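# Swing the workshop door wide open from inside

## Task

From the inside of the workshop, pull or push the door open until it stands at roughly 70 degrees or wider, and leave it that way. All four tools must remain in the tool carrier when you finish. Release the door and back away from it at the end. The robot must not fall over or be left leaning, or the task fails.

## Robot and tools

ROBOT. A Rainbow Robotics RB-Y1 on a wheeled base that drives forward/back and turns but cannot slide sideways. The base is 0.58 m wide, extends 0.10 m in front of the drive-wheel axle and 0.57 m behind it, and sweeps a 0.58 m radius when spinning in place. A folding leg and torso carry two 7-joint arms, each ending in a five-finger hand (left hand on left arm, right on right), plus a head with head_camera. Each wrist also has a camera (left_wrist_camera, right_wrist_camera).

FRAMES. Base frame: origin on the floor halfway between the drive wheels, x ahead, y to the left, z up, metres. The chest, left_hand and right_hand lines are in this frame; a hand point sits 0.045 m in front of its palm, with its +z along the straight fingers and +y out of the palm. Printed hand positions can be off, more so at long reach or under load. The odometry frame is where the base frame was at the start; base_odometry counts wheel rotation only, so slip looks like travel. Heading is in rad, left positive, -3.142 to 3.142.

move. One action per call; blocking true (default) returns when everything is at rest, false returns in about 0.5 s while motion continues. An action is "base", "joints" or both (plus optional "min_time_s"), or "target" alone (plus optional "min_time_s").
- base: a single object {"x_m_s", "turn_rad_s", "for_s"}: velocities relative to the robot, applied together for for_s seconds, then the base stops. x_m_s is forward speed in m/s (negative reverses), 0.005 to 1.5 in magnitude or 0; turn_rad_s is leftward turn rate in rad/s, 0.02 to 1.509 in magnitude or 0; for_s 0.1 to 5. Omitted velocities are 0. Distance covered is about speed times duration, less for short bursts (acceleration about 0.4 to 0.5 m/s², 0.5 rad/s² turning). This is a velocity command, not a place.
- joints: one flat object keyed by joint name, each value an absolute target (radians for arm, head and torso joints; -1 to 1 scale for finger motors). Torso: torso_squat_rad 0 to 1.2 (bigger lowers the chest), torso_shift_rad -0.3 to 0.6 (hips forward), torso_pitch_rad -0.2 to 1.4 (bow forward), torso_yaw_rad -1.5 to 1.5 (chest left); raise both arms outward 0.2 rad or more before yawing. Combined torso limits: squat+shift <= 1.52; squat-shift+pitch <= 1.57; shift+0.5 pitch-0.4 squat <= 0.7; shift+0.3 pitch-0.5 squat <= 0.39. Arms: shoulder_pitch -2.356 to 2.356 (negative swings forward and up), left shoulder_roll 0 to 3.141 and right -3.141 to 0 (away from the body), shoulder_yaw -2.094 to 2.094, elbow -2.617 to 0.01 (negative bends), forearm_roll -3.141 to 3.141, wrist_pitch -1.57 to 1.919, hand_roll -2.705 to 2.705. Head: head_pan_rad -0.523 to 0.523 (left positive), head_tilt_rad -0.35 to 1.57 (down positive). Hands, per side: <side>_hand_little, _ring, _middle, _index, _thumb_bend (+1 straight, -1 curled), _thumb_turn (+1 beside the palm, -1 opposite the fingers); _hand_force_limit (-1 about 0 N up to +1 = 10 N, 15 N on thumb) and _hand_speed (-0.96 to 1) are settings only. At start force limit is 0 and speed -0.8 (slow). For gentle grips use speed -0.94 or lower. A finger motor only moves when its target changes by 0.002 or more.
- target: one hand only: "side" ("left"/"right"), absolute "x","y","z" in metres in the base frame (-3 to 3) for the hand point, and "quat_wxyz" in the same form the hand lines print. It is solved once into joint angles, so the path curves; split long moves into short ones. It is refused if the path comes within 20 mm of the robot body or other arm, and it cannot start while another move is still running.
- min_time_s: 0.1 to 8, the shortest duration for arm, head and torso motions.
- cameras: list from head_camera, left_wrist_camera, right_wrist_camera, all; [] for none.
Joints you do not name keep their previous targets.

wait(seconds 0 to 10, cameras) lets time pass and returns state; it ends early once running moves settle. stop(cameras) brakes all running motion. zoom_image(camera, region [x0,y0,x1,y1] pixels, up to 504 by 504) enlarges part of the latest image. show_instructions shows the reference pages. finished_scene ends the scene permanently.

RESULTS. base_status, joint_status, left_hand_status, right_hand_status: done, moving, reached, short (with distance), refused (with reason), off_target, not_followed, contact_stop, time_out, limit_stop_at_<name>, torque_fault, limit_stop_at_motor_heat. An uncommanded stop or a refusal cancels the remaining move, wait and finished_scene calls in that reply. on_its_own lists what the robot did unasked. lidar_m: 12 distances from the base origin, 30-degree sectors counter-clockwise starting straight ahead (4th left, 7th behind, 10th right), seen at 0.23 m height; "-" means nothing. motor_effort: wheel effort in percent, peak in brackets; a high resting value means pushing on something. wheel_motors_off 1 means the wheels cut out for 2 s after stalling. Finger loads (N, positive means pushed open) and <side>_hand_stopped_by (target, force, stalled, moving, fault) show grip state; a load near 0 means the grip was lost. Wrist force/torque are raw and offset. Joint torques and external torques estimate pushing. Motor temperatures warn of heat.

AVOID. The robot does not stop at furniture: drive slowly near the door and carrier. Do not ram the door or frame, knock the tool carrier, or let tools drop. Fast bending, bowing with arms stretched out, or sudden stops while driving can tip it over; lifted wheels also count against you. Arms pressing or clamping on each other can end the scene. Contact torque at the limits (shoulders 64.4, elbow 33.1, wrist joints 23 N m) causes a 10 s freeze; long pushes or held stretched poses overheat motors (hot at 65 °C, braked at 80 °C). Do not overload fingers; a closed hand holds only about 0.3 kg. Open the hand and move back before finishing.

Each tool is called after ">>>" by a JSON object that holds its "name" and its "arguments", one argument or row to a line.

Reference images:

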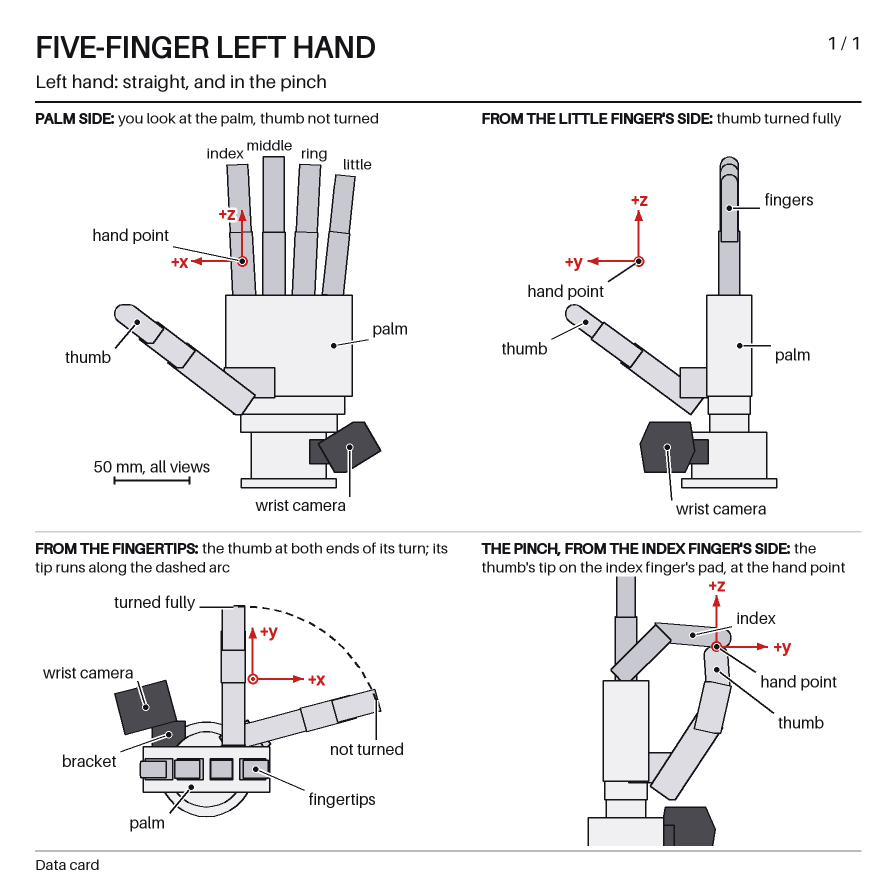

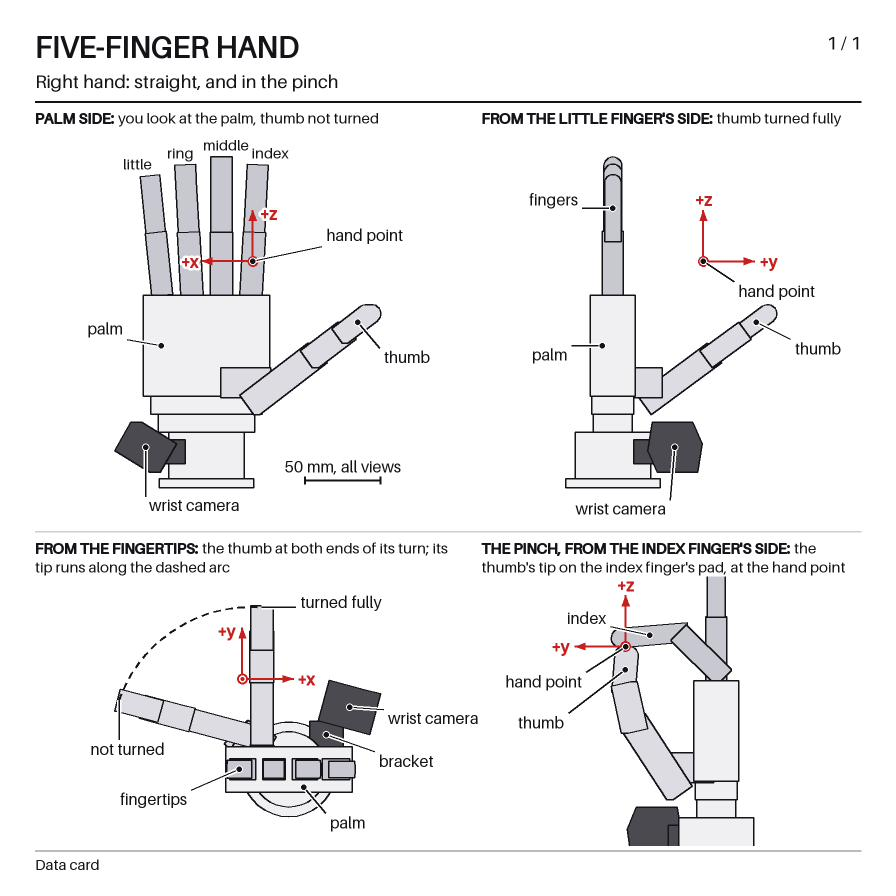

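## Session

>>> {"name": "move", "arguments": {

}}

Scene clock: 0.00 s.
Joint torques (N m): no reading
External joint torques (N m): no reading
Motor temperatures (°C): left_arm=[29 27 30 28 33 31 33] | right_arm=[27 26 23 25 31 32 33]
Wrist force (N): no reading
Wrist torque (N m): no reading
Wrist force, peak (N): no reading
base_odometry: x=+0.000 y=+0.000 heading=+0.000
lidar_m: 1.76 2.00 2.09 2.90 2.58 3.89 3.87 2.43 1.61 2.31 2.11 1.77
base_status: not commanded
joint_positions: torso_squat_rad=+0.350 torso_shift_rad=+0.000 torso_pitch_rad=+0.000 torso_yaw_rad=+0.000 left_shoulder_pitch_rad=+0.038 left_shoulder_roll_rad=+0.037 left_shoulder_yaw_rad=+0.018 left_elbow_rad=-0.223 left_forearm_roll_rad=-0.031 left_wrist_pitch_rad=-0.027 left_hand_roll_rad=-0.025 right_shoulder_pitch_rad=+0.025 right_shoulder_roll_rad=-0.018 right_shoulder_yaw_rad=+0.041 right_elbow_rad=-0.236 right_forearm_roll_rad=+0.006 right_wrist_pitch_rad=+0.030 right_hand_roll_rad=+0.006 head_pan_rad=+0.000 head_tilt_rad=+0.400 left_hand_little=+1.000 left_hand_ring=+1.000 left_hand_middle=+1.000 left_hand_index=+1.000 left_hand_thumb_turn=+1.000 left_hand_thumb_bend=+1.000 left_hand_force_limit=+0.000 left_hand_speed=-0.800 right_hand_little=+1.000 right_hand_ring=+1.000 right_hand_middle=+1.000 right_hand_index=+1.000 right_hand_thumb_turn=+1.000 right_hand_thumb_bend=+1.000 right_hand_force_limit=+0.000 right_hand_speed=-0.800
joint_status: not commanded
wheel_motors_off: 0
left_hand_stopped_by: target,target,target,target,target,target
right_hand_stopped_by: target,target,target,target,target,target
left_little_load_n: 0.0
left_ring_load_n: 0.0
left_middle_load_n: 0.0
left_index_load_n: 0.0
left_thumb_bend_load_n: 0.0
left_thumb_turn_load_n: 0.0
right_little_load_n: 0.0
right_ring_load_n: 0.0
right_middle_load_n: 0.0
right_index_load_n: 0.0
right_thumb_bend_load_n: 0.0
right_thumb_turn_load_n: 0.0
motor_effort: left_wheel=+1 right_wheel=+1
chest: x=-0.2280 y=-0.0001 z=+1.2475 quat_wxyz=(+1.000, +0.000, +0.000, +0.000) (m; base frame)
left_hand: x=-0.1905 y=+0.2249 z=+0.5095 quat_wxyz=(+0.092, -0.692, +0.713, -0.059) (m; base frame)
right_hand: x=-0.1901 y=-0.2025 z=+0.5105 quat_wxyz=(+0.059, -0.720, +0.688, -0.070) (m; base frame)
pictures: head_camera, left_wrist_camera, right_wrist_camera

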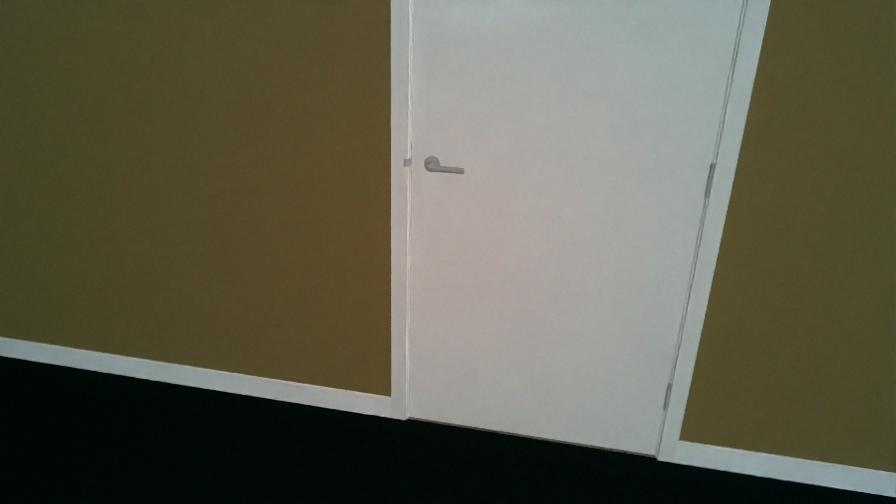

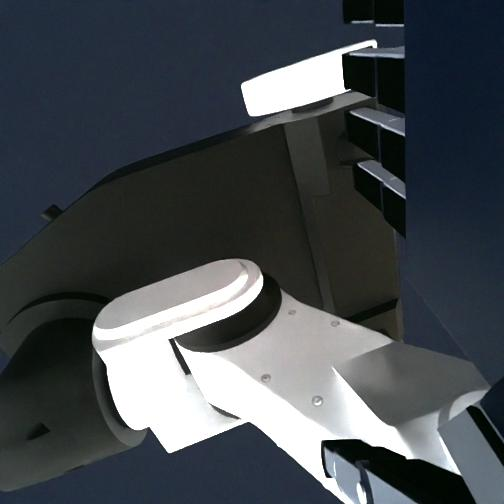

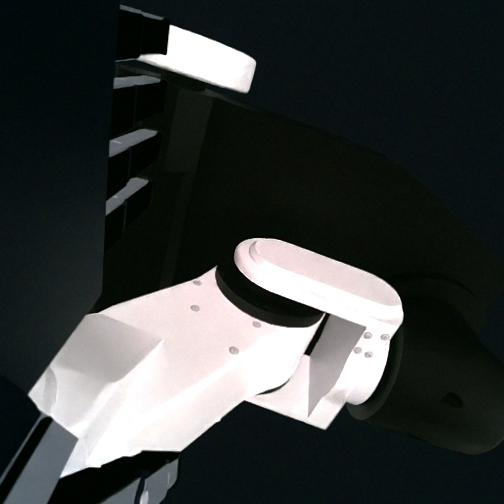

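>>> {"name": "move", "arguments": {
  "joints": {"head_tilt_rad": 0.85, "head_pan_rad": 0.0},
  "cameras": ["head_camera"]
}}

>>> {"name": "move", "arguments": {
  "joints": {"head_tilt_rad": 0.6, "head_pan_rad": 0.52},
  "cameras": ["head_camera"]
}}

>>> {"name": "move", "arguments": {
  "joints": {"head_tilt_rad": 0.6, "head_pan_rad": -0.52},
  "cameras": ["head_camera"]
}}

Scene clock: 1.40 s.
Joint torques (N m): left_arm=[-1.26 0.78 -0.32 -0.85 0.18 -0.2 0.16] | right_arm=[-2.24 -0.6 0.04 -0.91 -0.11 -0.58 0]
External joint torques (N m): left_arm=[0.27 -0.34 -0.42 -0.03 0.16 0.27 0.16] | right_arm=[-0.24 0.25 0.09 0.04 -0.16 -0.16 0]
Wrist force (N): left_arm=[1.7 0.5 6.4] | right_arm=[1.2 2.6 5.3]
Wrist torque (N m): left_arm=[-0.31 0.04 -0.01] | right_arm=[-0.07 -0.46 0.22]
Wrist force, peak (N): left_arm=[1.3 1.0 7.3] | right_arm=[1.6 2.5 5.5]
move: done
base_odometry: x=+0.000 y=+0.000 heading=+0.000
lidar_m: 1.76 1.99 2.09 2.89 2.61 3.90 3.87 2.44 1.60 2.31 2.11 1.76
base_status: not commanded
joint_positions: torso_squat_rad=+0.350 torso_shift_rad=+0.000 torso_pitch_rad=+0.000 torso_yaw_rad=+0.000 left_shoulder_pitch_rad=+0.038 left_shoulder_roll_rad=+0.037 left_shoulder_yaw_rad=+0.018 left_elbow_rad=-0.223 left_forearm_roll_rad=-0.031 left_wrist_pitch_rad=-0.027 left_hand_roll_rad=-0.025 right_shoulder_pitch_rad=+0.025 right_shoulder_roll_rad=-0.018 right_shoulder_yaw_rad=+0.041 right_elbow_rad=-0.236 right_forearm_roll_rad=+0.006 right_wrist_pitch_rad=+0.030 right_hand_roll_rad=+0.006 head_pan_rad=+0.000 head_tilt_rad=+0.850 left_hand_little=+1.000 left_hand_ring=+1.000 left_hand_middle=+1.000 left_hand_index=+1.000 left_hand_thumb_turn=+1.000 left_hand_thumb_bend=+1.000 left_hand_force_limit=+0.000 left_hand_speed=-0.800 right_hand_little=+1.000 right_hand_ring=+1.000 right_hand_middle=+1.000 right_hand_index=+1.000 right_hand_thumb_turn=+1.000 right_hand_thumb_bend=+1.000 right_hand_force_limit=+0.000 right_hand_speed=-0.800
joint_status: all done
wheel_motors_off: 0
left_hand_stopped_by: target,target,target,target,target,target
right_hand_stopped_by: target,target,target,target,target,target
left_little_load_n: 0.0
left_ring_load_n: 0.0
left_middle_load_n: 0.0
left_index_load_n: 0.0
left_thumb_bend_load_n: 0.0
left_thumb_turn_load_n: 0.0
right_little_load_n: 0.0
right_ring_load_n: 0.0
right_middle_load_n: 0.0
right_index_load_n: 0.0
right_thumb_bend_load_n: 0.0
right_thumb_turn_load_n: 0.0
motor_effort: left_wheel=+1(1) right_wheel=+1(2)
chest: x=-0.2280 y=-0.0001 z=+1.2475 quat_wxyz=(+1.000, +0.000, +0.000, +0.000)
left_hand: x=-0.1905 y=+0.2249 z=+0.5095 quat_wxyz=(+0.092, -0.692, +0.713, -0.059)
right_hand: x=-0.1901 y=-0.2025 z=+0.5105 quat_wxyz=(+0.059, -0.720, +0.688, -0.070)
head_camera: T_world_to_cam=[[-0.0044, -0.99962, 0.02728, -0.03434], [-0.72943, -0.01545, -0.68388, 0.89945], [0.68404, -0.02291, -0.72908, 1.14112]] pos_world=[-0.12465, 0.00571, 1.44802]

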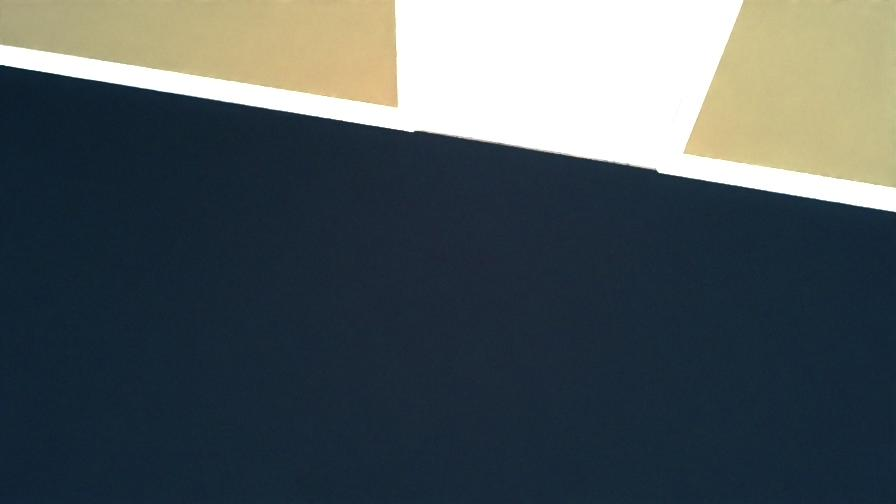

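Scene clock: 2.40 s.
Joint torques (N m): left_arm=[-1.48 1.16 0.34 -0.83 0.17 -0.37 0.09] | right_arm=[-2.52 -0.52 0.04 -1.16 0.04 -0.31 0.14]
External joint torques (N m): left_arm=[0.05 0.04 0.23 -0.01 0.15 0.11 0.09] | right_arm=[-0.52 0.33 0.09 -0.21 0 0.11 0.14]
Wrist force (N): left_arm=[1.2 1.4 6.7] | right_arm=[1.7 2.9 5.5]
Wrist torque (N m): left_arm=[-0.24 0.06 -0.02] | right_arm=[-0.03 -0.58 0.29]
Wrist force, peak (N): left_arm=[2.0 -0.1 6.9] | right_arm=[1.7 2.9 5.5]
move: done
base_odometry: x=+0.000 y=+0.000 heading=+0.000
lidar_m: 1.76 1.99 2.08 2.89 2.60 3.89 3.87 2.45 1.60 2.31 2.09 1.76
base_status: not commanded
joint_positions: torso_squat_rad=+0.350 torso_shift_rad=+0.000 torso_pitch_rad=+0.000 torso_yaw_rad=+0.000 left_shoulder_pitch_rad=+0.038 left_shoulder_roll_rad=+0.037 left_shoulder_yaw_rad=+0.018 left_elbow_rad=-0.223 left_forearm_roll_rad=-0.031 left_wrist_pitch_rad=-0.027 left_hand_roll_rad=-0.025 right_shoulder_pitch_rad=+0.025 right_shoulder_roll_rad=-0.018 right_shoulder_yaw_rad=+0.041 right_elbow_rad=-0.236 right_forearm_roll_rad=+0.006 right_wrist_pitch_rad=+0.030 right_hand_roll_rad=+0.006 head_pan_rad=+0.520 head_tilt_rad=+0.600 left_hand_little=+1.000 left_hand_ring=+1.000 left_hand_middle=+1.000 left_hand_index=+1.000 left_hand_thumb_turn=+1.000 left_hand_thumb_bend=+1.000 left_hand_force_limit=+0.000 left_hand_speed=-0.800 right_hand_little=+1.000 right_hand_ring=+1.000 right_hand_middle=+1.000 right_hand_index=+1.000 right_hand_thumb_turn=+1.000 right_hand_thumb_bend=+1.000 right_hand_force_limit=+0.000 right_hand_speed=-0.800
joint_status: all done
wheel_motors_off: 0
left_hand_stopped_by: target,target,target,target,target,target
right_hand_stopped_by: target,target,target,target,target,target
left_little_load_n: 0.0
left_ring_load_n: 0.0
left_middle_load_n: 0.0
left_index_load_n: 0.0
left_thumb_bend_load_n: 0.0
left_thumb_turn_load_n: 0.0
right_little_load_n: 0.0
right_ring_load_n: 0.0
right_middle_load_n: 0.0
right_index_load_n: 0.0
right_thumb_bend_load_n: 0.0
right_thumb_turn_load_n: 0.0
motor_effort: left_wheel=+1(2) right_wheel=+2(3)
chest: x=-0.2280 y=-0.0001 z=+1.2475 quat_wxyz=(+1.000, +0.000, +0.000, +0.000)
left_hand: x=-0.1905 y=+0.2249 z=+0.5095 quat_wxyz=(+0.092, -0.692, +0.713, -0.059)
right_hand: x=-0.1901 y=-0.2025 z=+0.5105 quat_wxyz=(+0.059, -0.720, +0.688, -0.070)
head_camera: T_world_to_cam=[[0.48701, -0.87303, 0.02533, 0.06977], [-0.45878, -0.28039, -0.84315, 1.18572], [0.7432, 0.399, -0.53709, 0.87543]] pos_world=[-0.1406, 0.04408, 1.46815]

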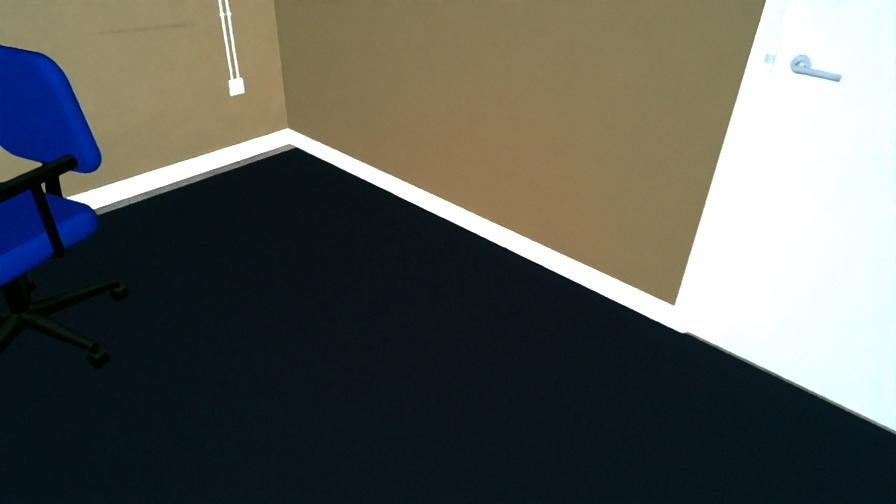

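Scene clock: 3.77 s.
Joint torques (N m): left_arm=[-1.2 0.91 -0.02 -1.17 0.24 -0.22 0.14] | right_arm=[-2.38 -0.66 0.17 -1.03 0.11 -0.52 0.14]
External joint torques (N m): left_arm=[0.33 -0.21 -0.13 -0.35 0.22 0.26 0.14] | right_arm=[-0.38 0.19 0.22 -0.07 0.07 -0.1 0.14]
Wrist force (N): left_arm=[1.1 0.2 5.8] | right_arm=[1.0 2.8 5.6]
Wrist torque (N m): left_arm=[-0.35 0.10 -0.05] | right_arm=[-0.03 -0.46 0.23]
Wrist force, peak (N): left_arm=[1.6 0.5 7.1] | right_arm=[1.2 2.8 5.9]
move: done
base_odometry: x=+0.000 y=+0.000 heading=+0.000
lidar_m: 1.76 1.99 2.09 2.90 2.59 3.90 3.87 2.43 1.61 2.31 2.10 1.76
base_status: not commanded
joint_positions: torso_squat_rad=+0.350 torso_shift_rad=+0.000 torso_pitch_rad=+0.000 torso_yaw_rad=+0.000 left_shoulder_pitch_rad=+0.038 left_shoulder_roll_rad=+0.037 left_shoulder_yaw_rad=+0.018 left_elbow_rad=-0.223 left_forearm_roll_rad=-0.031 left_wrist_pitch_rad=-0.027 left_hand_roll_rad=-0.025 right_shoulder_pitch_rad=+0.025 right_shoulder_roll_rad=-0.018 right_shoulder_yaw_rad=+0.041 right_elbow_rad=-0.236 right_forearm_roll_rad=+0.006 right_wrist_pitch_rad=+0.030 right_hand_roll_rad=+0.006 head_pan_rad=-0.520 head_tilt_rad=+0.600 left_hand_little=+1.000 left_hand_ring=+1.000 left_hand_middle=+1.000 left_hand_index=+1.000 left_hand_thumb_turn=+1.000 left_hand_thumb_bend=+1.000 left_hand_force_limit=+0.000 left_hand_speed=-0.800 right_hand_little=+1.000 right_hand_ring=+1.000 right_hand_middle=+1.000 right_hand_index=+1.000 right_hand_thumb_turn=+1.000 right_hand_thumb_bend=+1.000 right_hand_force_limit=+0.000 right_hand_speed=-0.800
joint_status: all done
wheel_motors_off: 0
left_hand_stopped_by: target,target,target,target,target,target
right_hand_stopped_by: target,target,target,target,target,target
left_little_load_n: 0.0
left_ring_load_n: 0.0
left_middle_load_n: 0.0
left_index_load_n: 0.0
left_thumb_bend_load_n: 0.0
left_thumb_turn_load_n: 0.0
right_little_load_n: 0.0
right_ring_load_n: 0.0
right_middle_load_n: 0.0
right_index_load_n: 0.0
right_thumb_bend_load_n: 0.0
right_thumb_turn_load_n: 0.0
motor_effort: left_wheel=+1(2) right_wheel=+2(3)
chest: x=-0.2280 y=-0.0001 z=+1.2475 quat_wxyz=(+1.000, +0.000, +0.000, +0.000)
left_hand: x=-0.1905 y=+0.2249 z=+0.5095 quat_wxyz=(+0.092, -0.692, +0.713, -0.059)
right_hand: x=-0.1901 y=-0.2025 z=+0.5105 quat_wxyz=(+0.059, -0.720, +0.688, -0.070)
head_camera: T_world_to_cam=[[-0.50627, -0.862, 0.02535, -0.13487], [-0.47441, 0.25385, -0.84291, 1.18227], [0.72015, -0.43877, -0.53746, 0.8711]] pos_world=[-0.13471, -0.03416, 1.46815]

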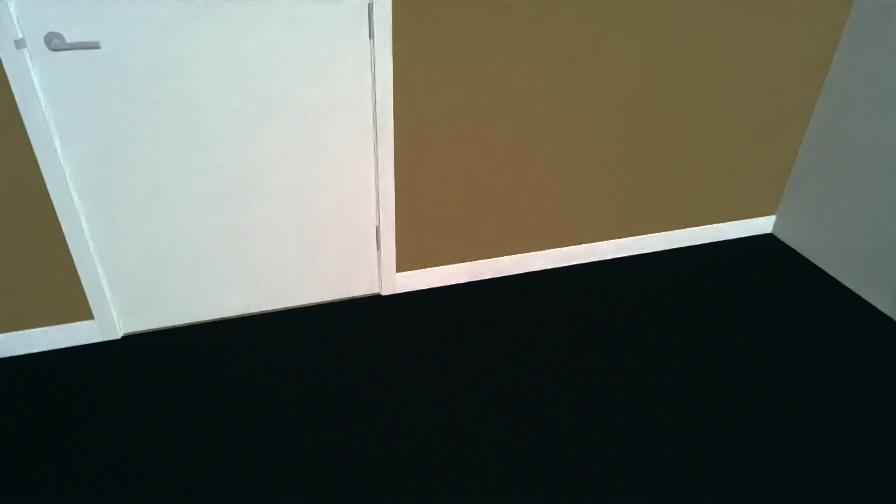

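>>> {"name": "move", "arguments": {
  "joints": {"head_tilt_rad": 0.0, "head_pan_rad": -0.2},
  "cameras": ["head_camera"]
}}

>>> {"name": "zoom_image", "arguments": {
  "camera": "head_camera",
  "region": [250, 300, 450, 412]
}}

Scene clock: 7.13 s.
Joint torques (N m): left_arm=[-1.56 0.84 -0.11 -0.75 0.15 -0.14 0.05] | right_arm=[-2.24 -0.64 -0.05 -1.07 0 -0.44 0.14]
External joint torques (N m): left_arm=[-0.03 -0.28 -0.21 0.07 0.13 0.34 0.05] | right_arm=[-0.23 0.22 0.01 -0.11 -0.05 -0.03 0.14]
Wrist force (N): left_arm=[1.0 0.2 5.7] | right_arm=[1.1 2.3 5.3]
Wrist torque (N m): left_arm=[-0.35 0.18 -0.02] | right_arm=[-0.06 -0.45 0.21]
Wrist force, peak (N): left_arm=[1.7 -0.1 7.3] | right_arm=[1.4 2.5 5.9]
move: done
base_odometry: x=+0.000 y=+0.000 heading=+0.000
lidar_m: 1.76 1.99 2.10 2.90 2.59 3.89 3.87 2.45 1.61 2.31 2.10 1.76
base_status: not commanded
joint_positions: torso_squat_rad=+0.350 torso_shift_rad=+0.000 torso_pitch_rad=+0.000 torso_yaw_rad=+0.000 left_shoulder_pitch_rad=+0.038 left_shoulder_roll_rad=+0.037 left_shoulder_yaw_rad=+0.018 left_elbow_rad=-0.223 left_forearm_roll_rad=-0.031 left_wrist_pitch_rad=-0.027 left_hand_roll_rad=-0.025 right_shoulder_pitch_rad=+0.025 right_shoulder_roll_rad=-0.018 right_shoulder_yaw_rad=+0.041 right_elbow_rad=-0.236 right_forearm_roll_rad=+0.006 right_wrist_pitch_rad=+0.030 right_hand_roll_rad=+0.006 head_pan_rad=-0.200 head_tilt_rad=+0.000 left_hand_little=+1.000 left_hand_ring=+1.000 left_hand_middle=+1.000 left_hand_index=+1.000 left_hand_thumb_turn=+1.000 left_hand_thumb_bend=+1.000 left_hand_force_limit=+0.000 left_hand_speed=-0.800 right_hand_little=+1.000 right_hand_ring=+1.000 right_hand_middle=+1.000 right_hand_index=+1.000 right_hand_thumb_turn=+1.000 right_hand_thumb_bend=+1.000 right_hand_force_limit=+0.000 right_hand_speed=-0.800
joint_status: all done
wheel_motors_off: 0
left_hand_stopped_by: target,target,target,target,target,target
right_hand_stopped_by: target,target,target,target,target,target
left_little_load_n: 0.0
left_ring_load_n: 0.0
left_middle_load_n: 0.0
left_index_load_n: 0.0
left_thumb_bend_load_n: 0.0
left_thumb_turn_load_n: 0.0
right_little_load_n: 0.0
right_ring_load_n: 0.0
right_middle_load_n: 0.0
right_index_load_n: 0.0
right_thumb_bend_load_n: 0.0
right_thumb_turn_load_n: 0.0
motor_effort: left_wheel=+1(2) right_wheel=+1(2)
chest: x=-0.2280 y=-0.0001 z=+1.2475 quat_wxyz=(+1.000, +0.000, +0.000, +0.000)
left_hand: x=-0.1905 y=+0.2249 z=+0.5095 quat_wxyz=(+0.092, -0.692, +0.713, -0.059)
right_hand: x=-0.1901 y=-0.2025 z=+0.5105 quat_wxyz=(+0.059, -0.720, +0.688, -0.070)
head_camera: T_world_to_cam=[[-0.22189, -0.97496, 0.01449, -0.06065], [0.02854, -0.02135, -0.99936, 1.51226], [0.97466, -0.22133, 0.03256, 0.0984]] pos_world=[-0.15252, -0.00507, 1.50897]

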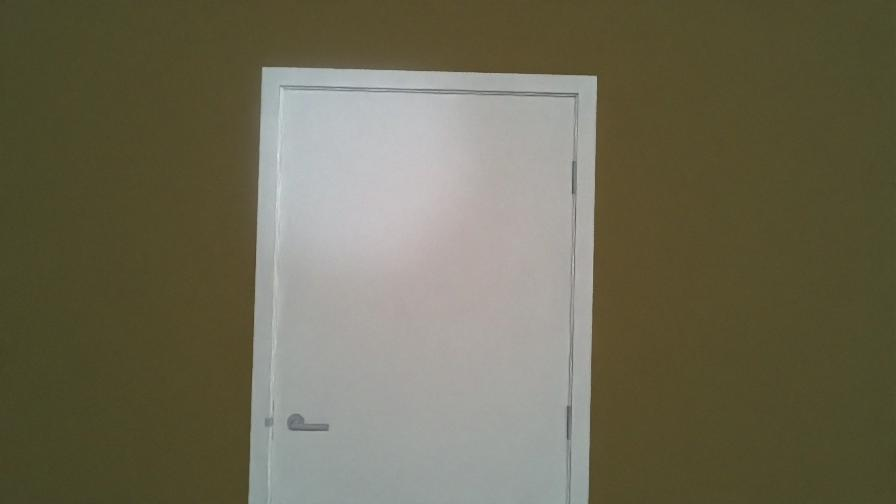

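Scaled by 2.520 from the camera's image (finer frame: 1280x720).

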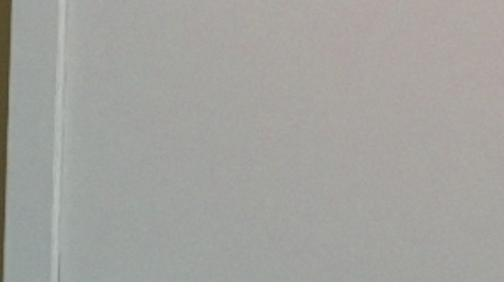

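>>> {"name": "move", "arguments": {
  "base": {"turn_rad_s": 0.9, "for_s": 2.55},
  "joints": {"head_tilt_rad": 0.5, "head_pan_rad": -0.5},
  "cameras": ["head_camera"]
}}

>>> {"name": "move", "arguments": {
  "joints": {"head_tilt_rad": 0.5, "head_pan_rad": 0.5},
  "cameras": ["head_camera"]
}}

>>> {"name": "move", "arguments": {
  "base": {"turn_rad_s": 0.9, "for_s": 2.2},
  "cameras": ["head_camera"]
}}

Scene clock: 12.97 s.
Joint torques (N m): left_arm=[-1.32 1.24 -0.9 -0.97 0.08 -0.33 0.07] | right_arm=[-2.41 -0.47 0.4 -0.87 0 -0.56 -0.02]
External joint torques (N m): left_arm=[0.21 0.12 -1.01 -0.15 0.06 0.15 0.07] | right_arm=[-0.41 0.38 0.46 0.08 -0.04 -0.15 -0.02]
Wrist force (N): left_arm=[1.8 0.8 6.5] | right_arm=[1.2 2.2 5.0]
Wrist torque (N m): left_arm=[-0.31 0.05 0.03] | right_arm=[-0.09 -0.46 0.24]
Wrist force, peak (N): left_arm=[1.7 1.0 7.2] | right_arm=[1.5 2.3 6.2]
move: done
base_odometry: x=+0.000 y=+0.000 heading=+2.309
lidar_m: 2.57 3.86 2.43 2.48 1.62 2.37 1.87 1.76 1.80 2.33 2.10 2.95
base_status: done (sent for 2.57 of 2.57 s)
joint_positions: torso_squat_rad=+0.350 torso_shift_rad=+0.000 torso_pitch_rad=+0.000 torso_yaw_rad=+0.000 left_shoulder_pitch_rad=+0.038 left_shoulder_roll_rad=+0.037 left_shoulder_yaw_rad=+0.018 left_elbow_rad=-0.223 left_forearm_roll_rad=-0.031 left_wrist_pitch_rad=-0.027 left_hand_roll_rad=-0.025 right_shoulder_pitch_rad=+0.025 right_shoulder_roll_rad=-0.018 right_shoulder_yaw_rad=+0.041 right_elbow_rad=-0.236 right_forearm_roll_rad=+0.006 right_wrist_pitch_rad=+0.030 right_hand_roll_rad=+0.006 head_pan_rad=-0.500 head_tilt_rad=+0.500 left_hand_little=+1.000 left_hand_ring=+1.000 left_hand_middle=+1.000 left_hand_index=+1.000 left_hand_thumb_turn=+1.000 left_hand_thumb_bend=+1.000 left_hand_force_limit=+0.000 left_hand_speed=-0.800 right_hand_little=+1.000 right_hand_ring=+1.000 right_hand_middle=+1.000 right_hand_index=+1.000 right_hand_thumb_turn=+1.000 right_hand_thumb_bend=+1.000 right_hand_force_limit=+0.000 right_hand_speed=-0.800
joint_status: all done
wheel_motors_off: 0
left_hand_stopped_by: target,target,target,target,target,target
right_hand_stopped_by: target,target,target,target,target,target
left_little_load_n: 0.0
left_ring_load_n: 0.0
left_middle_load_n: 0.0
left_index_load_n: 0.0
left_thumb_bend_load_n: 0.0
left_thumb_turn_load_n: 0.0
right_little_load_n: 0.0
right_ring_load_n: -0.5
right_middle_load_n: 0.0
right_index_load_n: 0.0
right_thumb_bend_load_n: 0.0
right_thumb_turn_load_n: 0.0
motor_effort: left_wheel=+6(24) right_wheel=+11(37)
chest: x=-0.2281 y=-0.0001 z=+1.2475 quat_wxyz=(+1.000, +0.000, +0.000, +0.000)
left_hand: x=-0.1905 y=+0.2249 z=+0.5095 quat_wxyz=(+0.092, -0.692, +0.713, -0.059)
right_hand: x=-0.1901 y=-0.2025 z=+0.5105 quat_wxyz=(+0.059, -0.720, +0.688, -0.070)
head_camera: T_world_to_cam=[[-0.49122, -0.8707, 0.02412, -0.13005], [-0.403, 0.20263, -0.89249, 1.26871], [0.7722, -0.44812, -0.45043, 0.75588]] pos_world=[-0.13629, -0.03158, 1.47591]

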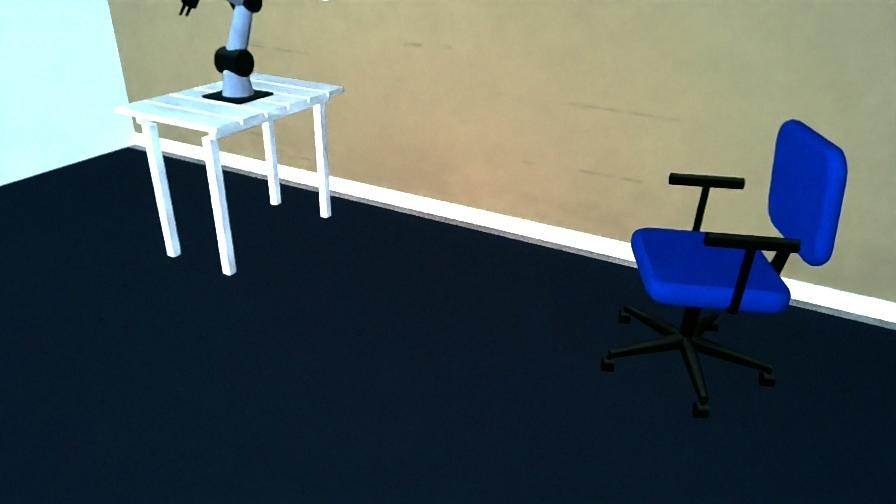

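Scene clock: 14.30 s.
Joint torques (N m): left_arm=[-1.92 1.2 -0.37 -0.95 -0.03 -0.26 0.09] | right_arm=[-2.45 -0.44 -0.03 -0.9 -0.06 -0.58 -0.01]
External joint torques (N m): left_arm=[-0.39 0.07 -0.48 -0.13 -0.05 0.22 0.09] | right_arm=[-0.44 0.41 0.03 0.06 -0.1 -0.17 -0.01]
Wrist force (N): left_arm=[1.6 0.0 6.5] | right_arm=[1.1 2.3 5.2]
Wrist torque (N m): left_arm=[-0.38 0.05 -0.05] | right_arm=[-0.09 -0.45 0.23]
Wrist force, peak (N): left_arm=[1.7 0.2 7.1] | right_arm=[1.4 2.6 5.8]
move: done
base_odometry: x=+0.000 y=+0.000 heading=+2.309
lidar_m: 2.58 3.86 2.43 2.47 1.62 2.36 1.88 1.76 1.80 2.32 2.09 2.96
base_status: not commanded
joint_positions: torso_squat_rad=+0.350 torso_shift_rad=+0.000 torso_pitch_rad=+0.000 torso_yaw_rad=+0.000 left_shoulder_pitch_rad=+0.038 left_shoulder_roll_rad=+0.037 left_shoulder_yaw_rad=+0.018 left_elbow_rad=-0.223 left_forearm_roll_rad=-0.031 left_wrist_pitch_rad=-0.027 left_hand_roll_rad=-0.025 right_shoulder_pitch_rad=+0.025 right_shoulder_roll_rad=-0.018 right_shoulder_yaw_rad=+0.041 right_elbow_rad=-0.236 right_forearm_roll_rad=+0.006 right_wrist_pitch_rad=+0.030 right_hand_roll_rad=+0.006 head_pan_rad=+0.500 head_tilt_rad=+0.500 left_hand_little=+1.000 left_hand_ring=+1.000 left_hand_middle=+1.000 left_hand_index=+1.000 left_hand_thumb_turn=+1.000 left_hand_thumb_bend=+1.000 left_hand_force_limit=+0.000 left_hand_speed=-0.800 right_hand_little=+1.000 right_hand_ring=+1.000 right_hand_middle=+1.000 right_hand_index=+1.000 right_hand_thumb_turn=+1.000 right_hand_thumb_bend=+1.000 right_hand_force_limit=+0.000 right_hand_speed=-0.800
joint_status: all done
wheel_motors_off: 0
left_hand_stopped_by: target,target,target,target,target,target
right_hand_stopped_by: target,target,target,target,target,target
left_little_load_n: 0.0
left_ring_load_n: 0.0
left_middle_load_n: 0.0
left_index_load_n: 0.0
left_thumb_bend_load_n: -0.5
left_thumb_turn_load_n: 0.0
right_little_load_n: 0.0
right_ring_load_n: 0.0
right_middle_load_n: 0.0
right_index_load_n: 0.0
right_thumb_bend_load_n: 0.0
right_thumb_turn_load_n: 0.0
motor_effort: left_wheel=+6(7) right_wheel=+12(13)
chest: x=-0.2281 y=-0.0001 z=+1.2475 quat_wxyz=(+1.000, +0.000, +0.000, +0.000)
left_hand: x=-0.1905 y=+0.2249 z=+0.5095 quat_wxyz=(+0.092, -0.692, +0.713, -0.059)
right_hand: x=-0.1901 y=-0.2025 z=+0.5105 quat_wxyz=(+0.059, -0.720, +0.688, -0.070)
head_camera: T_world_to_cam=[[0.46724, -0.8838, 0.02416, 0.06741], [-0.38796, -0.2295, -0.89265, 1.27193], [0.79446, 0.40771, -0.45011, 0.76016]] pos_world=[-0.14196, 0.04157, 1.47591]

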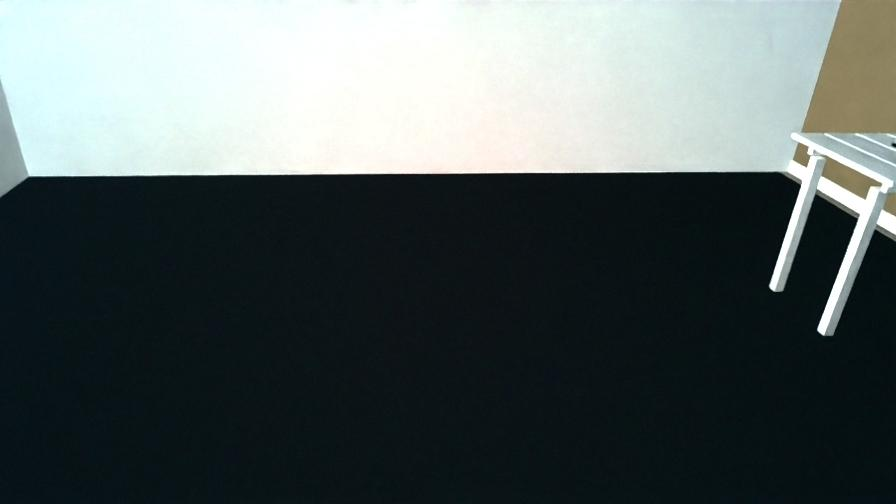

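Scene clock: 18.73 s.
Joint torques (N m): left_arm=[-0.84 0.92 -0.8 -0.9 0.17 -0.23 0.26] | right_arm=[-2.09 -0.23 -0.46 -1.02 -0.07 -0.47 0.04]
External joint torques (N m): left_arm=[0.69 -0.2 -0.91 -0.08 0.15 0.24 0.26] | right_arm=[-0.09 0.62 -0.41 -0.06 -0.11 -0.05 0.04]
Wrist force (N): left_arm=[0.9 0.6 6.0] | right_arm=[1.5 2.3 5.3]
Wrist torque (N m): left_arm=[-0.31 0.13 -0.03] | right_arm=[-0.08 -0.52 0.27]
Wrist force, peak (N): left_arm=[1.0 0.7 7.1] | right_arm=[1.7 2.3 5.9]
move: done
base_odometry: x=+0.000 y=+0.000 heading=-1.994
lidar_m: 1.59 2.32 1.95 1.78 1.79 2.16 2.09 2.91 2.57 3.87 3.88 2.44
base_status: done (sent for 2.2 of 2.2 s)
joint_positions: torso_squat_rad=+0.350 torso_shift_rad=+0.000 torso_pitch_rad=+0.000 torso_yaw_rad=+0.000 left_shoulder_pitch_rad=+0.038 left_shoulder_roll_rad=+0.037 left_shoulder_yaw_rad=+0.018 left_elbow_rad=-0.223 left_forearm_roll_rad=-0.031 left_wrist_pitch_rad=-0.027 left_hand_roll_rad=-0.025 right_shoulder_pitch_rad=+0.025 right_shoulder_roll_rad=-0.018 right_shoulder_yaw_rad=+0.041 right_elbow_rad=-0.236 right_forearm_roll_rad=+0.006 right_wrist_pitch_rad=+0.030 right_hand_roll_rad=+0.006 head_pan_rad=+0.500 head_tilt_rad=+0.500 left_hand_little=+1.000 left_hand_ring=+1.000 left_hand_middle=+1.000 left_hand_index=+1.000 left_hand_thumb_turn=+1.000 left_hand_thumb_bend=+1.000 left_hand_force_limit=+0.000 left_hand_speed=-0.800 right_hand_little=+1.000 right_hand_ring=+1.000 right_hand_middle=+1.000 right_hand_index=+1.000 right_hand_thumb_turn=+1.000 right_hand_thumb_bend=+1.000 right_hand_force_limit=+0.000 right_hand_speed=-0.800
joint_status: not commanded
wheel_motors_off: 0
left_hand_stopped_by: target,target,target,target,target,target
right_hand_stopped_by: target,target,target,target,target,target
left_little_load_n: 0.0
left_ring_load_n: 0.0
left_middle_load_n: 0.0
left_index_load_n: 0.0
left_thumb_bend_load_n: 0.0
left_thumb_turn_load_n: 0.0
right_little_load_n: 0.0
right_ring_load_n: 0.0
right_middle_load_n: 0.0
right_index_load_n: 0.0
right_thumb_bend_load_n: 0.0
right_thumb_turn_load_n: 0.0
motor_effort: left_wheel=+6(14) right_wheel=+13(37)
chest: x=-0.2281 y=-0.0001 z=+1.2475 quat_wxyz=(+1.000, +0.000, +0.000, +0.000)
left_hand: x=-0.1905 y=+0.2249 z=+0.5095 quat_wxyz=(+0.092, -0.692, +0.713, -0.059)
right_hand: x=-0.1901 y=-0.2025 z=+0.5105 quat_wxyz=(+0.059, -0.720, +0.688, -0.070)
head_camera: T_world_to_cam=[[0.46728, -0.88378, 0.02424, 0.0673], [-0.38792, -0.22958, -0.89265, 1.27194], [0.79446, 0.40771, -0.45011, 0.76016]] pos_world=[-0.14196, 0.04157, 1.47591]

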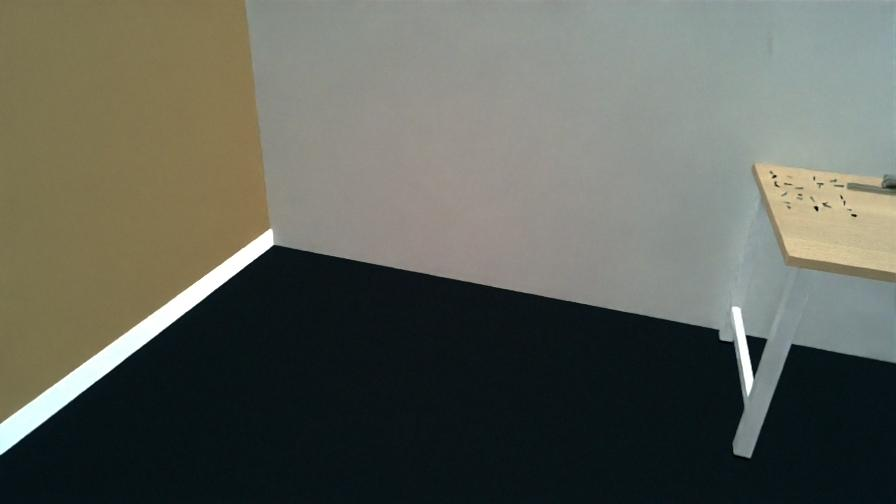

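>>> {"name": "move", "arguments": {
  "joints": {"head_tilt_rad": 0.35, "head_pan_rad": -0.3},
  "cameras": ["head_camera"]
}}

Scene clock: 20.17 s.
Joint torques (N m): left_arm=[-1.72 1.13 -0.28 -0.99 -0.04 -0.23 0.03] | right_arm=[-2.2 -0.47 -0.17 -1.18 -0.01 -0.4 -0.01]
External joint torques (N m): left_arm=[-0.18 0.01 -0.38 -0.17 -0.06 0.25 0.03] | right_arm=[-0.2 0.38 -0.12 -0.23 -0.05 0.02 -0.01]
Wrist force (N): left_arm=[1.6 0.7 6.3] | right_arm=[1.1 2.4 5.2]
Wrist torque (N m): left_arm=[-0.29 0.08 -0.02] | right_arm=[-0.07 -0.48 0.23]
Wrist force, peak (N): left_arm=[1.2 0.4 7.1] | right_arm=[1.5 2.7 5.8]
move: done
base_odometry: x=+0.000 y=+0.000 heading=-1.994
lidar_m: 1.60 2.32 1.96 1.78 1.78 2.17 2.10 2.91 2.57 3.87 3.89 2.44
base_status: not commanded
joint_positions: torso_squat_rad=+0.350 torso_shift_rad=+0.000 torso_pitch_rad=+0.000 torso_yaw_rad=+0.000 left_shoulder_pitch_rad=+0.038 left_shoulder_roll_rad=+0.037 left_shoulder_yaw_rad=+0.018 left_elbow_rad=-0.223 left_forearm_roll_rad=-0.031 left_wrist_pitch_rad=-0.027 left_hand_roll_rad=-0.025 right_shoulder_pitch_rad=+0.025 right_shoulder_roll_rad=-0.018 right_shoulder_yaw_rad=+0.041 right_elbow_rad=-0.236 right_forearm_roll_rad=+0.006 right_wrist_pitch_rad=+0.030 right_hand_roll_rad=+0.006 head_pan_rad=-0.300 head_tilt_rad=+0.350 left_hand_little=+1.000 left_hand_ring=+1.000 left_hand_middle=+1.000 left_hand_index=+1.000 left_hand_thumb_turn=+1.000 left_hand_thumb_bend=+1.000 left_hand_force_limit=+0.000 left_hand_speed=-0.800 right_hand_little=+1.000 right_hand_ring=+1.000 right_hand_middle=+1.000 right_hand_index=+1.000 right_hand_thumb_turn=+1.000 right_hand_thumb_bend=+1.000 right_hand_force_limit=+0.000 right_hand_speed=-0.800
joint_status: all done
wheel_motors_off: 0
left_hand_stopped_by: target,target,target,target,target,target
right_hand_stopped_by: target,target,target,target,target,target
left_little_load_n: 0.0
left_ring_load_n: 0.0
left_middle_load_n: 0.0
left_index_load_n: 0.0
left_thumb_bend_load_n: 0.0
left_thumb_turn_load_n: 0.0
right_little_load_n: 0.0
right_ring_load_n: 0.0
right_middle_load_n: 0.0
right_index_load_n: 0.0
right_thumb_bend_load_n: 0.0
right_thumb_turn_load_n: 0.0
motor_effort: left_wheel=+6(7) right_wheel=+12(14)
chest: x=-0.2281 y=-0.0001 z=+1.2475 quat_wxyz=(+1.000, +0.000, +0.000, +0.000)
left_hand: x=-0.1905 y=+0.2249 z=+0.5095 quat_wxyz=(+0.092, -0.692, +0.713, -0.059)
right_hand: x=-0.1901 y=-0.2025 z=+0.5105 quat_wxyz=(+0.059, -0.720, +0.688, -0.070)
head_camera: T_world_to_cam=[[-0.31174, -0.94992, 0.02184, -0.08974], [-0.30299, 0.07759, -0.94983, 1.37226], [0.90057, -0.30272, -0.312, 0.58197]] pos_world=[-0.13631, -0.01555, 1.48695]

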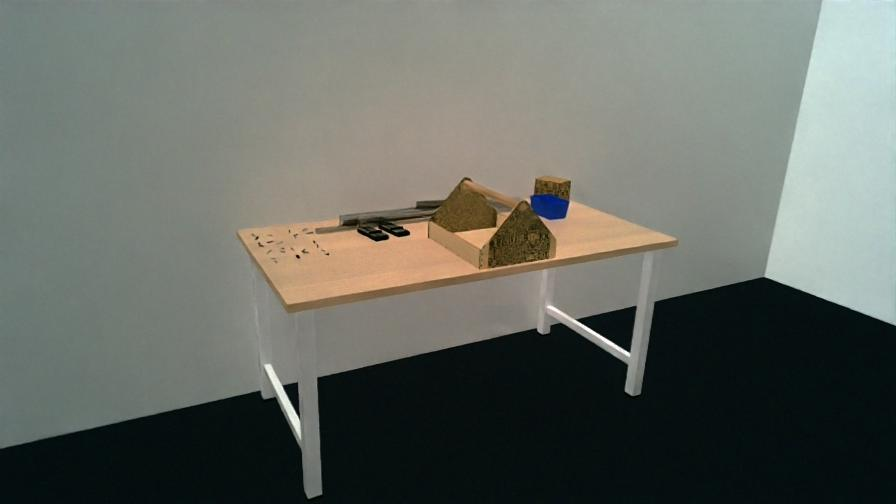

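>>> {"name": "move", "arguments": {
  "base": {"turn_rad_s": 0.9, "for_s": 2.53},
  "joints": {"head_tilt_rad": 0.35, "head_pan_rad": -0.4},
  "cameras": ["head_camera"]
}}

Scene clock: 30.13 s.
Joint torques (N m): left_arm=[-1.08 1.11 0.13 -1.21 0.14 -0.3 0.29] | right_arm=[-2.24 -0.27 0.38 -0.92 0.18 -0.38 0.08]
External joint torques (N m): left_arm=[0.45 -0.01 0.03 -0.39 0.12 0.17 0.29] | right_arm=[-0.24 0.58 0.44 0.03 0.14 0.03 0.08]
Wrist force (N): left_arm=[1.5 -0.1 5.5] | right_arm=[1.5 2.2 4.9]
Wrist torque (N m): left_arm=[-0.40 0.03 0.00] | right_arm=[-0.08 -0.50 0.22]
Wrist force, peak (N): left_arm=[2.5 0.7 7.1] | right_arm=[1.4 2.2 6.2]
move: done
base_odometry: x=+0.000 y=+0.000 heading=+0.285
lidar_m: 1.82 2.56 2.09 2.61 2.59 3.89 2.44 1.61 2.26 2.42 1.81 1.76
base_status: done (sent for 2.53 of 2.53 s)
joint_positions: torso_squat_rad=+0.350 torso_shift_rad=+0.000 torso_pitch_rad=+0.000 torso_yaw_rad=+0.000 left_shoulder_pitch_rad=+0.038 left_shoulder_roll_rad=+0.037 left_shoulder_yaw_rad=+0.018 left_elbow_rad=-0.223 left_forearm_roll_rad=-0.031 left_wrist_pitch_rad=-0.027 left_hand_roll_rad=-0.025 right_shoulder_pitch_rad=+0.025 right_shoulder_roll_rad=-0.018 right_shoulder_yaw_rad=+0.041 right_elbow_rad=-0.236 right_forearm_roll_rad=+0.006 right_wrist_pitch_rad=+0.030 right_hand_roll_rad=+0.006 head_pan_rad=-0.400 head_tilt_rad=+0.350 left_hand_little=+1.000 left_hand_ring=+1.000 left_hand_middle=+1.000 left_hand_index=+1.000 left_hand_thumb_turn=+1.000 left_hand_thumb_bend=+1.000 left_hand_force_limit=+0.000 left_hand_speed=-0.800 right_hand_little=+1.000 right_hand_ring=+1.000 right_hand_middle=+1.000 right_hand_index=+1.000 right_hand_thumb_turn=+1.000 right_hand_thumb_bend=+1.000 right_hand_force_limit=+0.000 right_hand_speed=-0.800
joint_status: all done
wheel_motors_off: 0
left_hand_stopped_by: target,target,target,target,target,target
right_hand_stopped_by: target,target,target,target,target,target
left_little_load_n: 0.0
left_ring_load_n: 0.0
left_middle_load_n: 0.0
left_index_load_n: 0.0
left_thumb_bend_load_n: -0.5
left_thumb_turn_load_n: 0.0
right_little_load_n: 0.0
right_ring_load_n: 0.0
right_middle_load_n: 0.0
right_index_load_n: 0.0
right_thumb_bend_load_n: 0.0
right_thumb_turn_load_n: 0.0
motor_effort: left_wheel=+7(14) right_wheel=+13(36)
chest: x=-0.2281 y=-0.0001 z=+1.2475 quat_wxyz=(+1.000, +0.000, +0.000, +0.000)
left_hand: x=-0.1905 y=+0.2249 z=+0.5095 quat_wxyz=(+0.092, -0.692, +0.713, -0.059)
right_hand: x=-0.1901 y=-0.2025 z=+0.5105 quat_wxyz=(+0.059, -0.720, +0.688, -0.070)
head_camera: T_world_to_cam=[[-0.40501, -0.91405, 0.02182, -0.10897], [-0.29379, 0.1075, -0.94981, 1.37413], [0.86583, -0.39109, -0.31207, 0.57492]] pos_world=[-0.13822, -0.02248, 1.48695]

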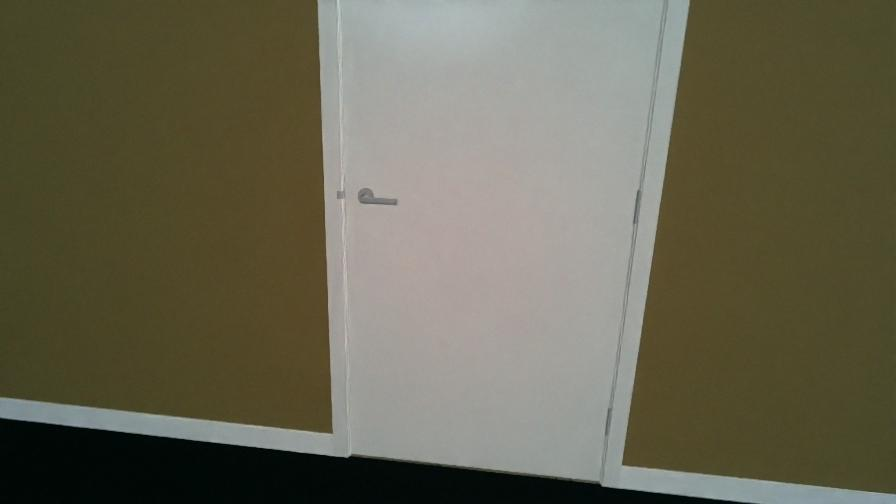

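>>> {"name": "move", "arguments": {
  "base": {"x_m_s": 0.5, "for_s": 2.84}
}}

>>> {"name": "move", "arguments": {
  "base": {"turn_rad_s": -0.5, "for_s": 1.15},
  "joints": {"head_tilt_rad": 0.6, "head_pan_rad": -0.4},
  "cameras": ["head_camera"]
}}

Scene clock: 35.70 s.
Joint torques (N m): left_arm=[-0.53 1.04 -0.28 -0.62 -0.22 -0.35 0.37] | right_arm=[-2.22 -0.31 -0.2 -0.81 0.1 -0.36 0.37]
External joint torques (N m): left_arm=[1 -0.08 -0.38 0.2 -0.23 0.12 0.37] | right_arm=[-0.22 0.54 -0.14 0.14 0.06 0.06 0.37]
Wrist force (N): left_arm=[2.0 0.3 6.2] | right_arm=[1.1 2.8 4.9]
Wrist torque (N m): left_arm=[-0.34 -0.03 0.06] | right_arm=[0.00 -0.43 0.22]
Wrist force, peak (N): left_arm=[1.4 0.3 7.3] | right_arm=[1.8 2.8 5.7]
move: done
base_odometry: x=+1.359 y=+0.399 heading=+0.286
lidar_m: 0.56 0.80 2.14 1.74 3.16 5.11 3.87 2.81 1.97 0.77 0.56 0.54
base_status: done (sent for 2.83 of 2.83 s)
joint_positions: torso_squat_rad=+0.350 torso_shift_rad=+0.000 torso_pitch_rad=+0.000 torso_yaw_rad=+0.000 left_shoulder_pitch_rad=+0.038 left_shoulder_roll_rad=+0.037 left_shoulder_yaw_rad=+0.018 left_elbow_rad=-0.223 left_forearm_roll_rad=-0.031 left_wrist_pitch_rad=-0.027 left_hand_roll_rad=-0.025 right_shoulder_pitch_rad=+0.025 right_shoulder_roll_rad=-0.018 right_shoulder_yaw_rad=+0.041 right_elbow_rad=-0.236 right_forearm_roll_rad=+0.006 right_wrist_pitch_rad=+0.030 right_hand_roll_rad=+0.006 head_pan_rad=-0.400 head_tilt_rad=+0.350 left_hand_little=+1.000 left_hand_ring=+1.000 left_hand_middle=+1.000 left_hand_index=+1.000 left_hand_thumb_turn=+1.000 left_hand_thumb_bend=+1.000 left_hand_force_limit=+0.000 left_hand_speed=-0.800 right_hand_little=+1.000 right_hand_ring=+1.000 right_hand_middle=+1.000 right_hand_index=+1.000 right_hand_thumb_turn=+1.000 right_hand_thumb_bend=+1.000 right_hand_force_limit=+0.000 right_hand_speed=-0.800
joint_status: not commanded
wheel_motors_off: 0
left_hand_stopped_by: target,target,target,target,target,target
right_hand_stopped_by: target,target,target,target,target,target
left_little_load_n: 0.0
left_ring_load_n: 0.0
left_middle_load_n: 0.0
left_index_load_n: 0.0
left_thumb_bend_load_n: 0.0
left_thumb_turn_load_n: 0.0
right_little_load_n: 0.0
right_ring_load_n: 0.0
right_middle_load_n: 0.0
right_index_load_n: 0.0
right_thumb_bend_load_n: 0.0
right_thumb_turn_load_n: 0.0
motor_effort: left_wheel=+7(39) right_wheel=-8(42)
chest: x=-0.2279 y=-0.0001 z=+1.2475 quat_wxyz=(+1.000, +0.000, +0.000, +0.000)
left_hand: x=-0.1904 y=+0.2249 z=+0.5095 quat_wxyz=(+0.092, -0.692, +0.713, -0.059)
right_hand: x=-0.1900 y=-0.2025 z=+0.5105 quat_wxyz=(+0.059, -0.720, +0.688, -0.070)
pictures: none

Scene clock: 38.20 s.
Joint torques (N m): left_arm=[-1.04 0.74 -0.37 -0.69 0.08 -0.16 0.24] | right_arm=[-2.09 -0.57 0.01 -0.63 -0.03 -0.54 0.19]
External joint torques (N m): left_arm=[0.49 -0.38 -0.47 0.13 0.06 0.31 0.24] | right_arm=[-0.08 0.29 0.07 0.32 -0.07 -0.12 0.19]
Wrist force (N): left_arm=[1.0 0.4 6.7] | right_arm=[1.0 2.2 5.0]
Wrist torque (N m): left_arm=[-0.37 0.19 -0.05] | right_arm=[-0.08 -0.44 0.20]
Wrist force, peak (N): left_arm=[1.5 0.8 7.0] | right_arm=[1.9 2.4 5.8]
move: done
base_odometry: x=+1.359 y=+0.400 heading=-0.297
lidar_m: 0.54 0.56 0.75 1.87 1.74 2.96 3.62 3.84 2.81 2.53 0.81 0.57
base_status: done (sent for 1.17 of 1.17 s)
joint_positions: torso_squat_rad=+0.350 torso_shift_rad=+0.000 torso_pitch_rad=+0.000 torso_yaw_rad=+0.000 left_shoulder_pitch_rad=+0.038 left_shoulder_roll_rad=+0.037 left_shoulder_yaw_rad=+0.018 left_elbow_rad=-0.223 left_forearm_roll_rad=-0.031 left_wrist_pitch_rad=-0.027 left_hand_roll_rad=-0.025 right_shoulder_pitch_rad=+0.025 right_shoulder_roll_rad=-0.018 right_shoulder_yaw_rad=+0.041 right_elbow_rad=-0.236 right_forearm_roll_rad=+0.006 right_wrist_pitch_rad=+0.030 right_hand_roll_rad=+0.006 head_pan_rad=-0.400 head_tilt_rad=+0.600 left_hand_little=+1.000 left_hand_ring=+1.000 left_hand_middle=+1.000 left_hand_index=+1.000 left_hand_thumb_turn=+1.000 left_hand_thumb_bend=+1.000 left_hand_force_limit=+0.000 left_hand_speed=-0.800 right_hand_little=+1.000 right_hand_ring=+1.000 right_hand_middle=+1.000 right_hand_index=+1.000 right_hand_thumb_turn=+1.000 right_hand_thumb_bend=+1.000 right_hand_force_limit=+0.000 right_hand_speed=-0.800
joint_status: all done
wheel_motors_off: 0
left_hand_stopped_by: target,target,target,target,target,target
right_hand_stopped_by: target,target,target,target,target,target
left_little_load_n: 0.0
left_ring_load_n: 0.0
left_middle_load_n: 0.0
left_index_load_n: 0.0
left_thumb_bend_load_n: 0.0
left_thumb_turn_load_n: 0.0
right_little_load_n: 0.0
right_ring_load_n: 0.0
right_middle_load_n: 0.0
right_index_load_n: 0.0
right_thumb_bend_load_n: 0.0
right_thumb_turn_load_n: 0.0
motor_effort: left_wheel=+12(30) right_wheel=+4(38)
chest: x=-0.2280 y=+0.0000 z=+1.2475 quat_wxyz=(+1.000, +0.000, +0.000, +0.000)
left_hand: x=-0.1904 y=+0.2249 z=+0.5095 quat_wxyz=(+0.092, -0.692, +0.713, -0.059)
right_hand: x=-0.1900 y=-0.2025 z=+0.5105 quat_wxyz=(+0.059, -0.720, +0.688, -0.070)
head_camera: T_world_to_cam=[[-0.39942, -0.91641, 0.02547, -0.11296], [-0.50135, 0.19509, -0.84296, 1.17678], [0.76753, -0.34947, -0.53737, 0.88075]] pos_world=[-0.13114, -0.02531, 1.46815]

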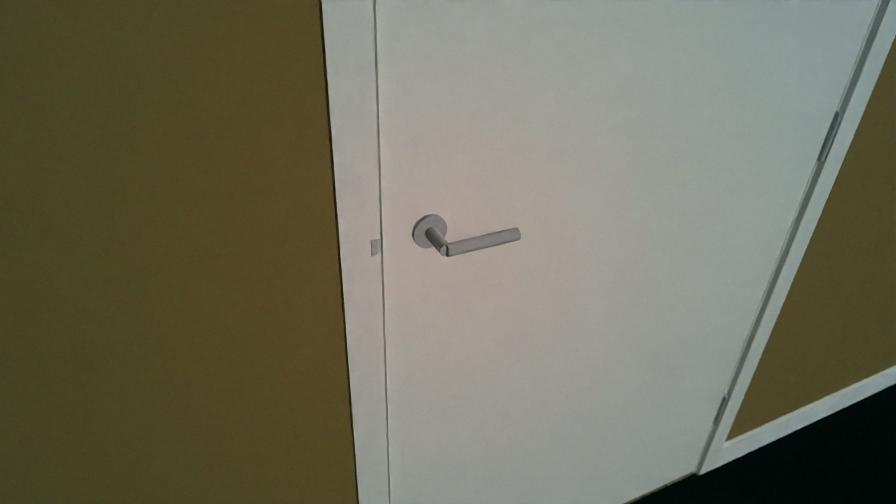

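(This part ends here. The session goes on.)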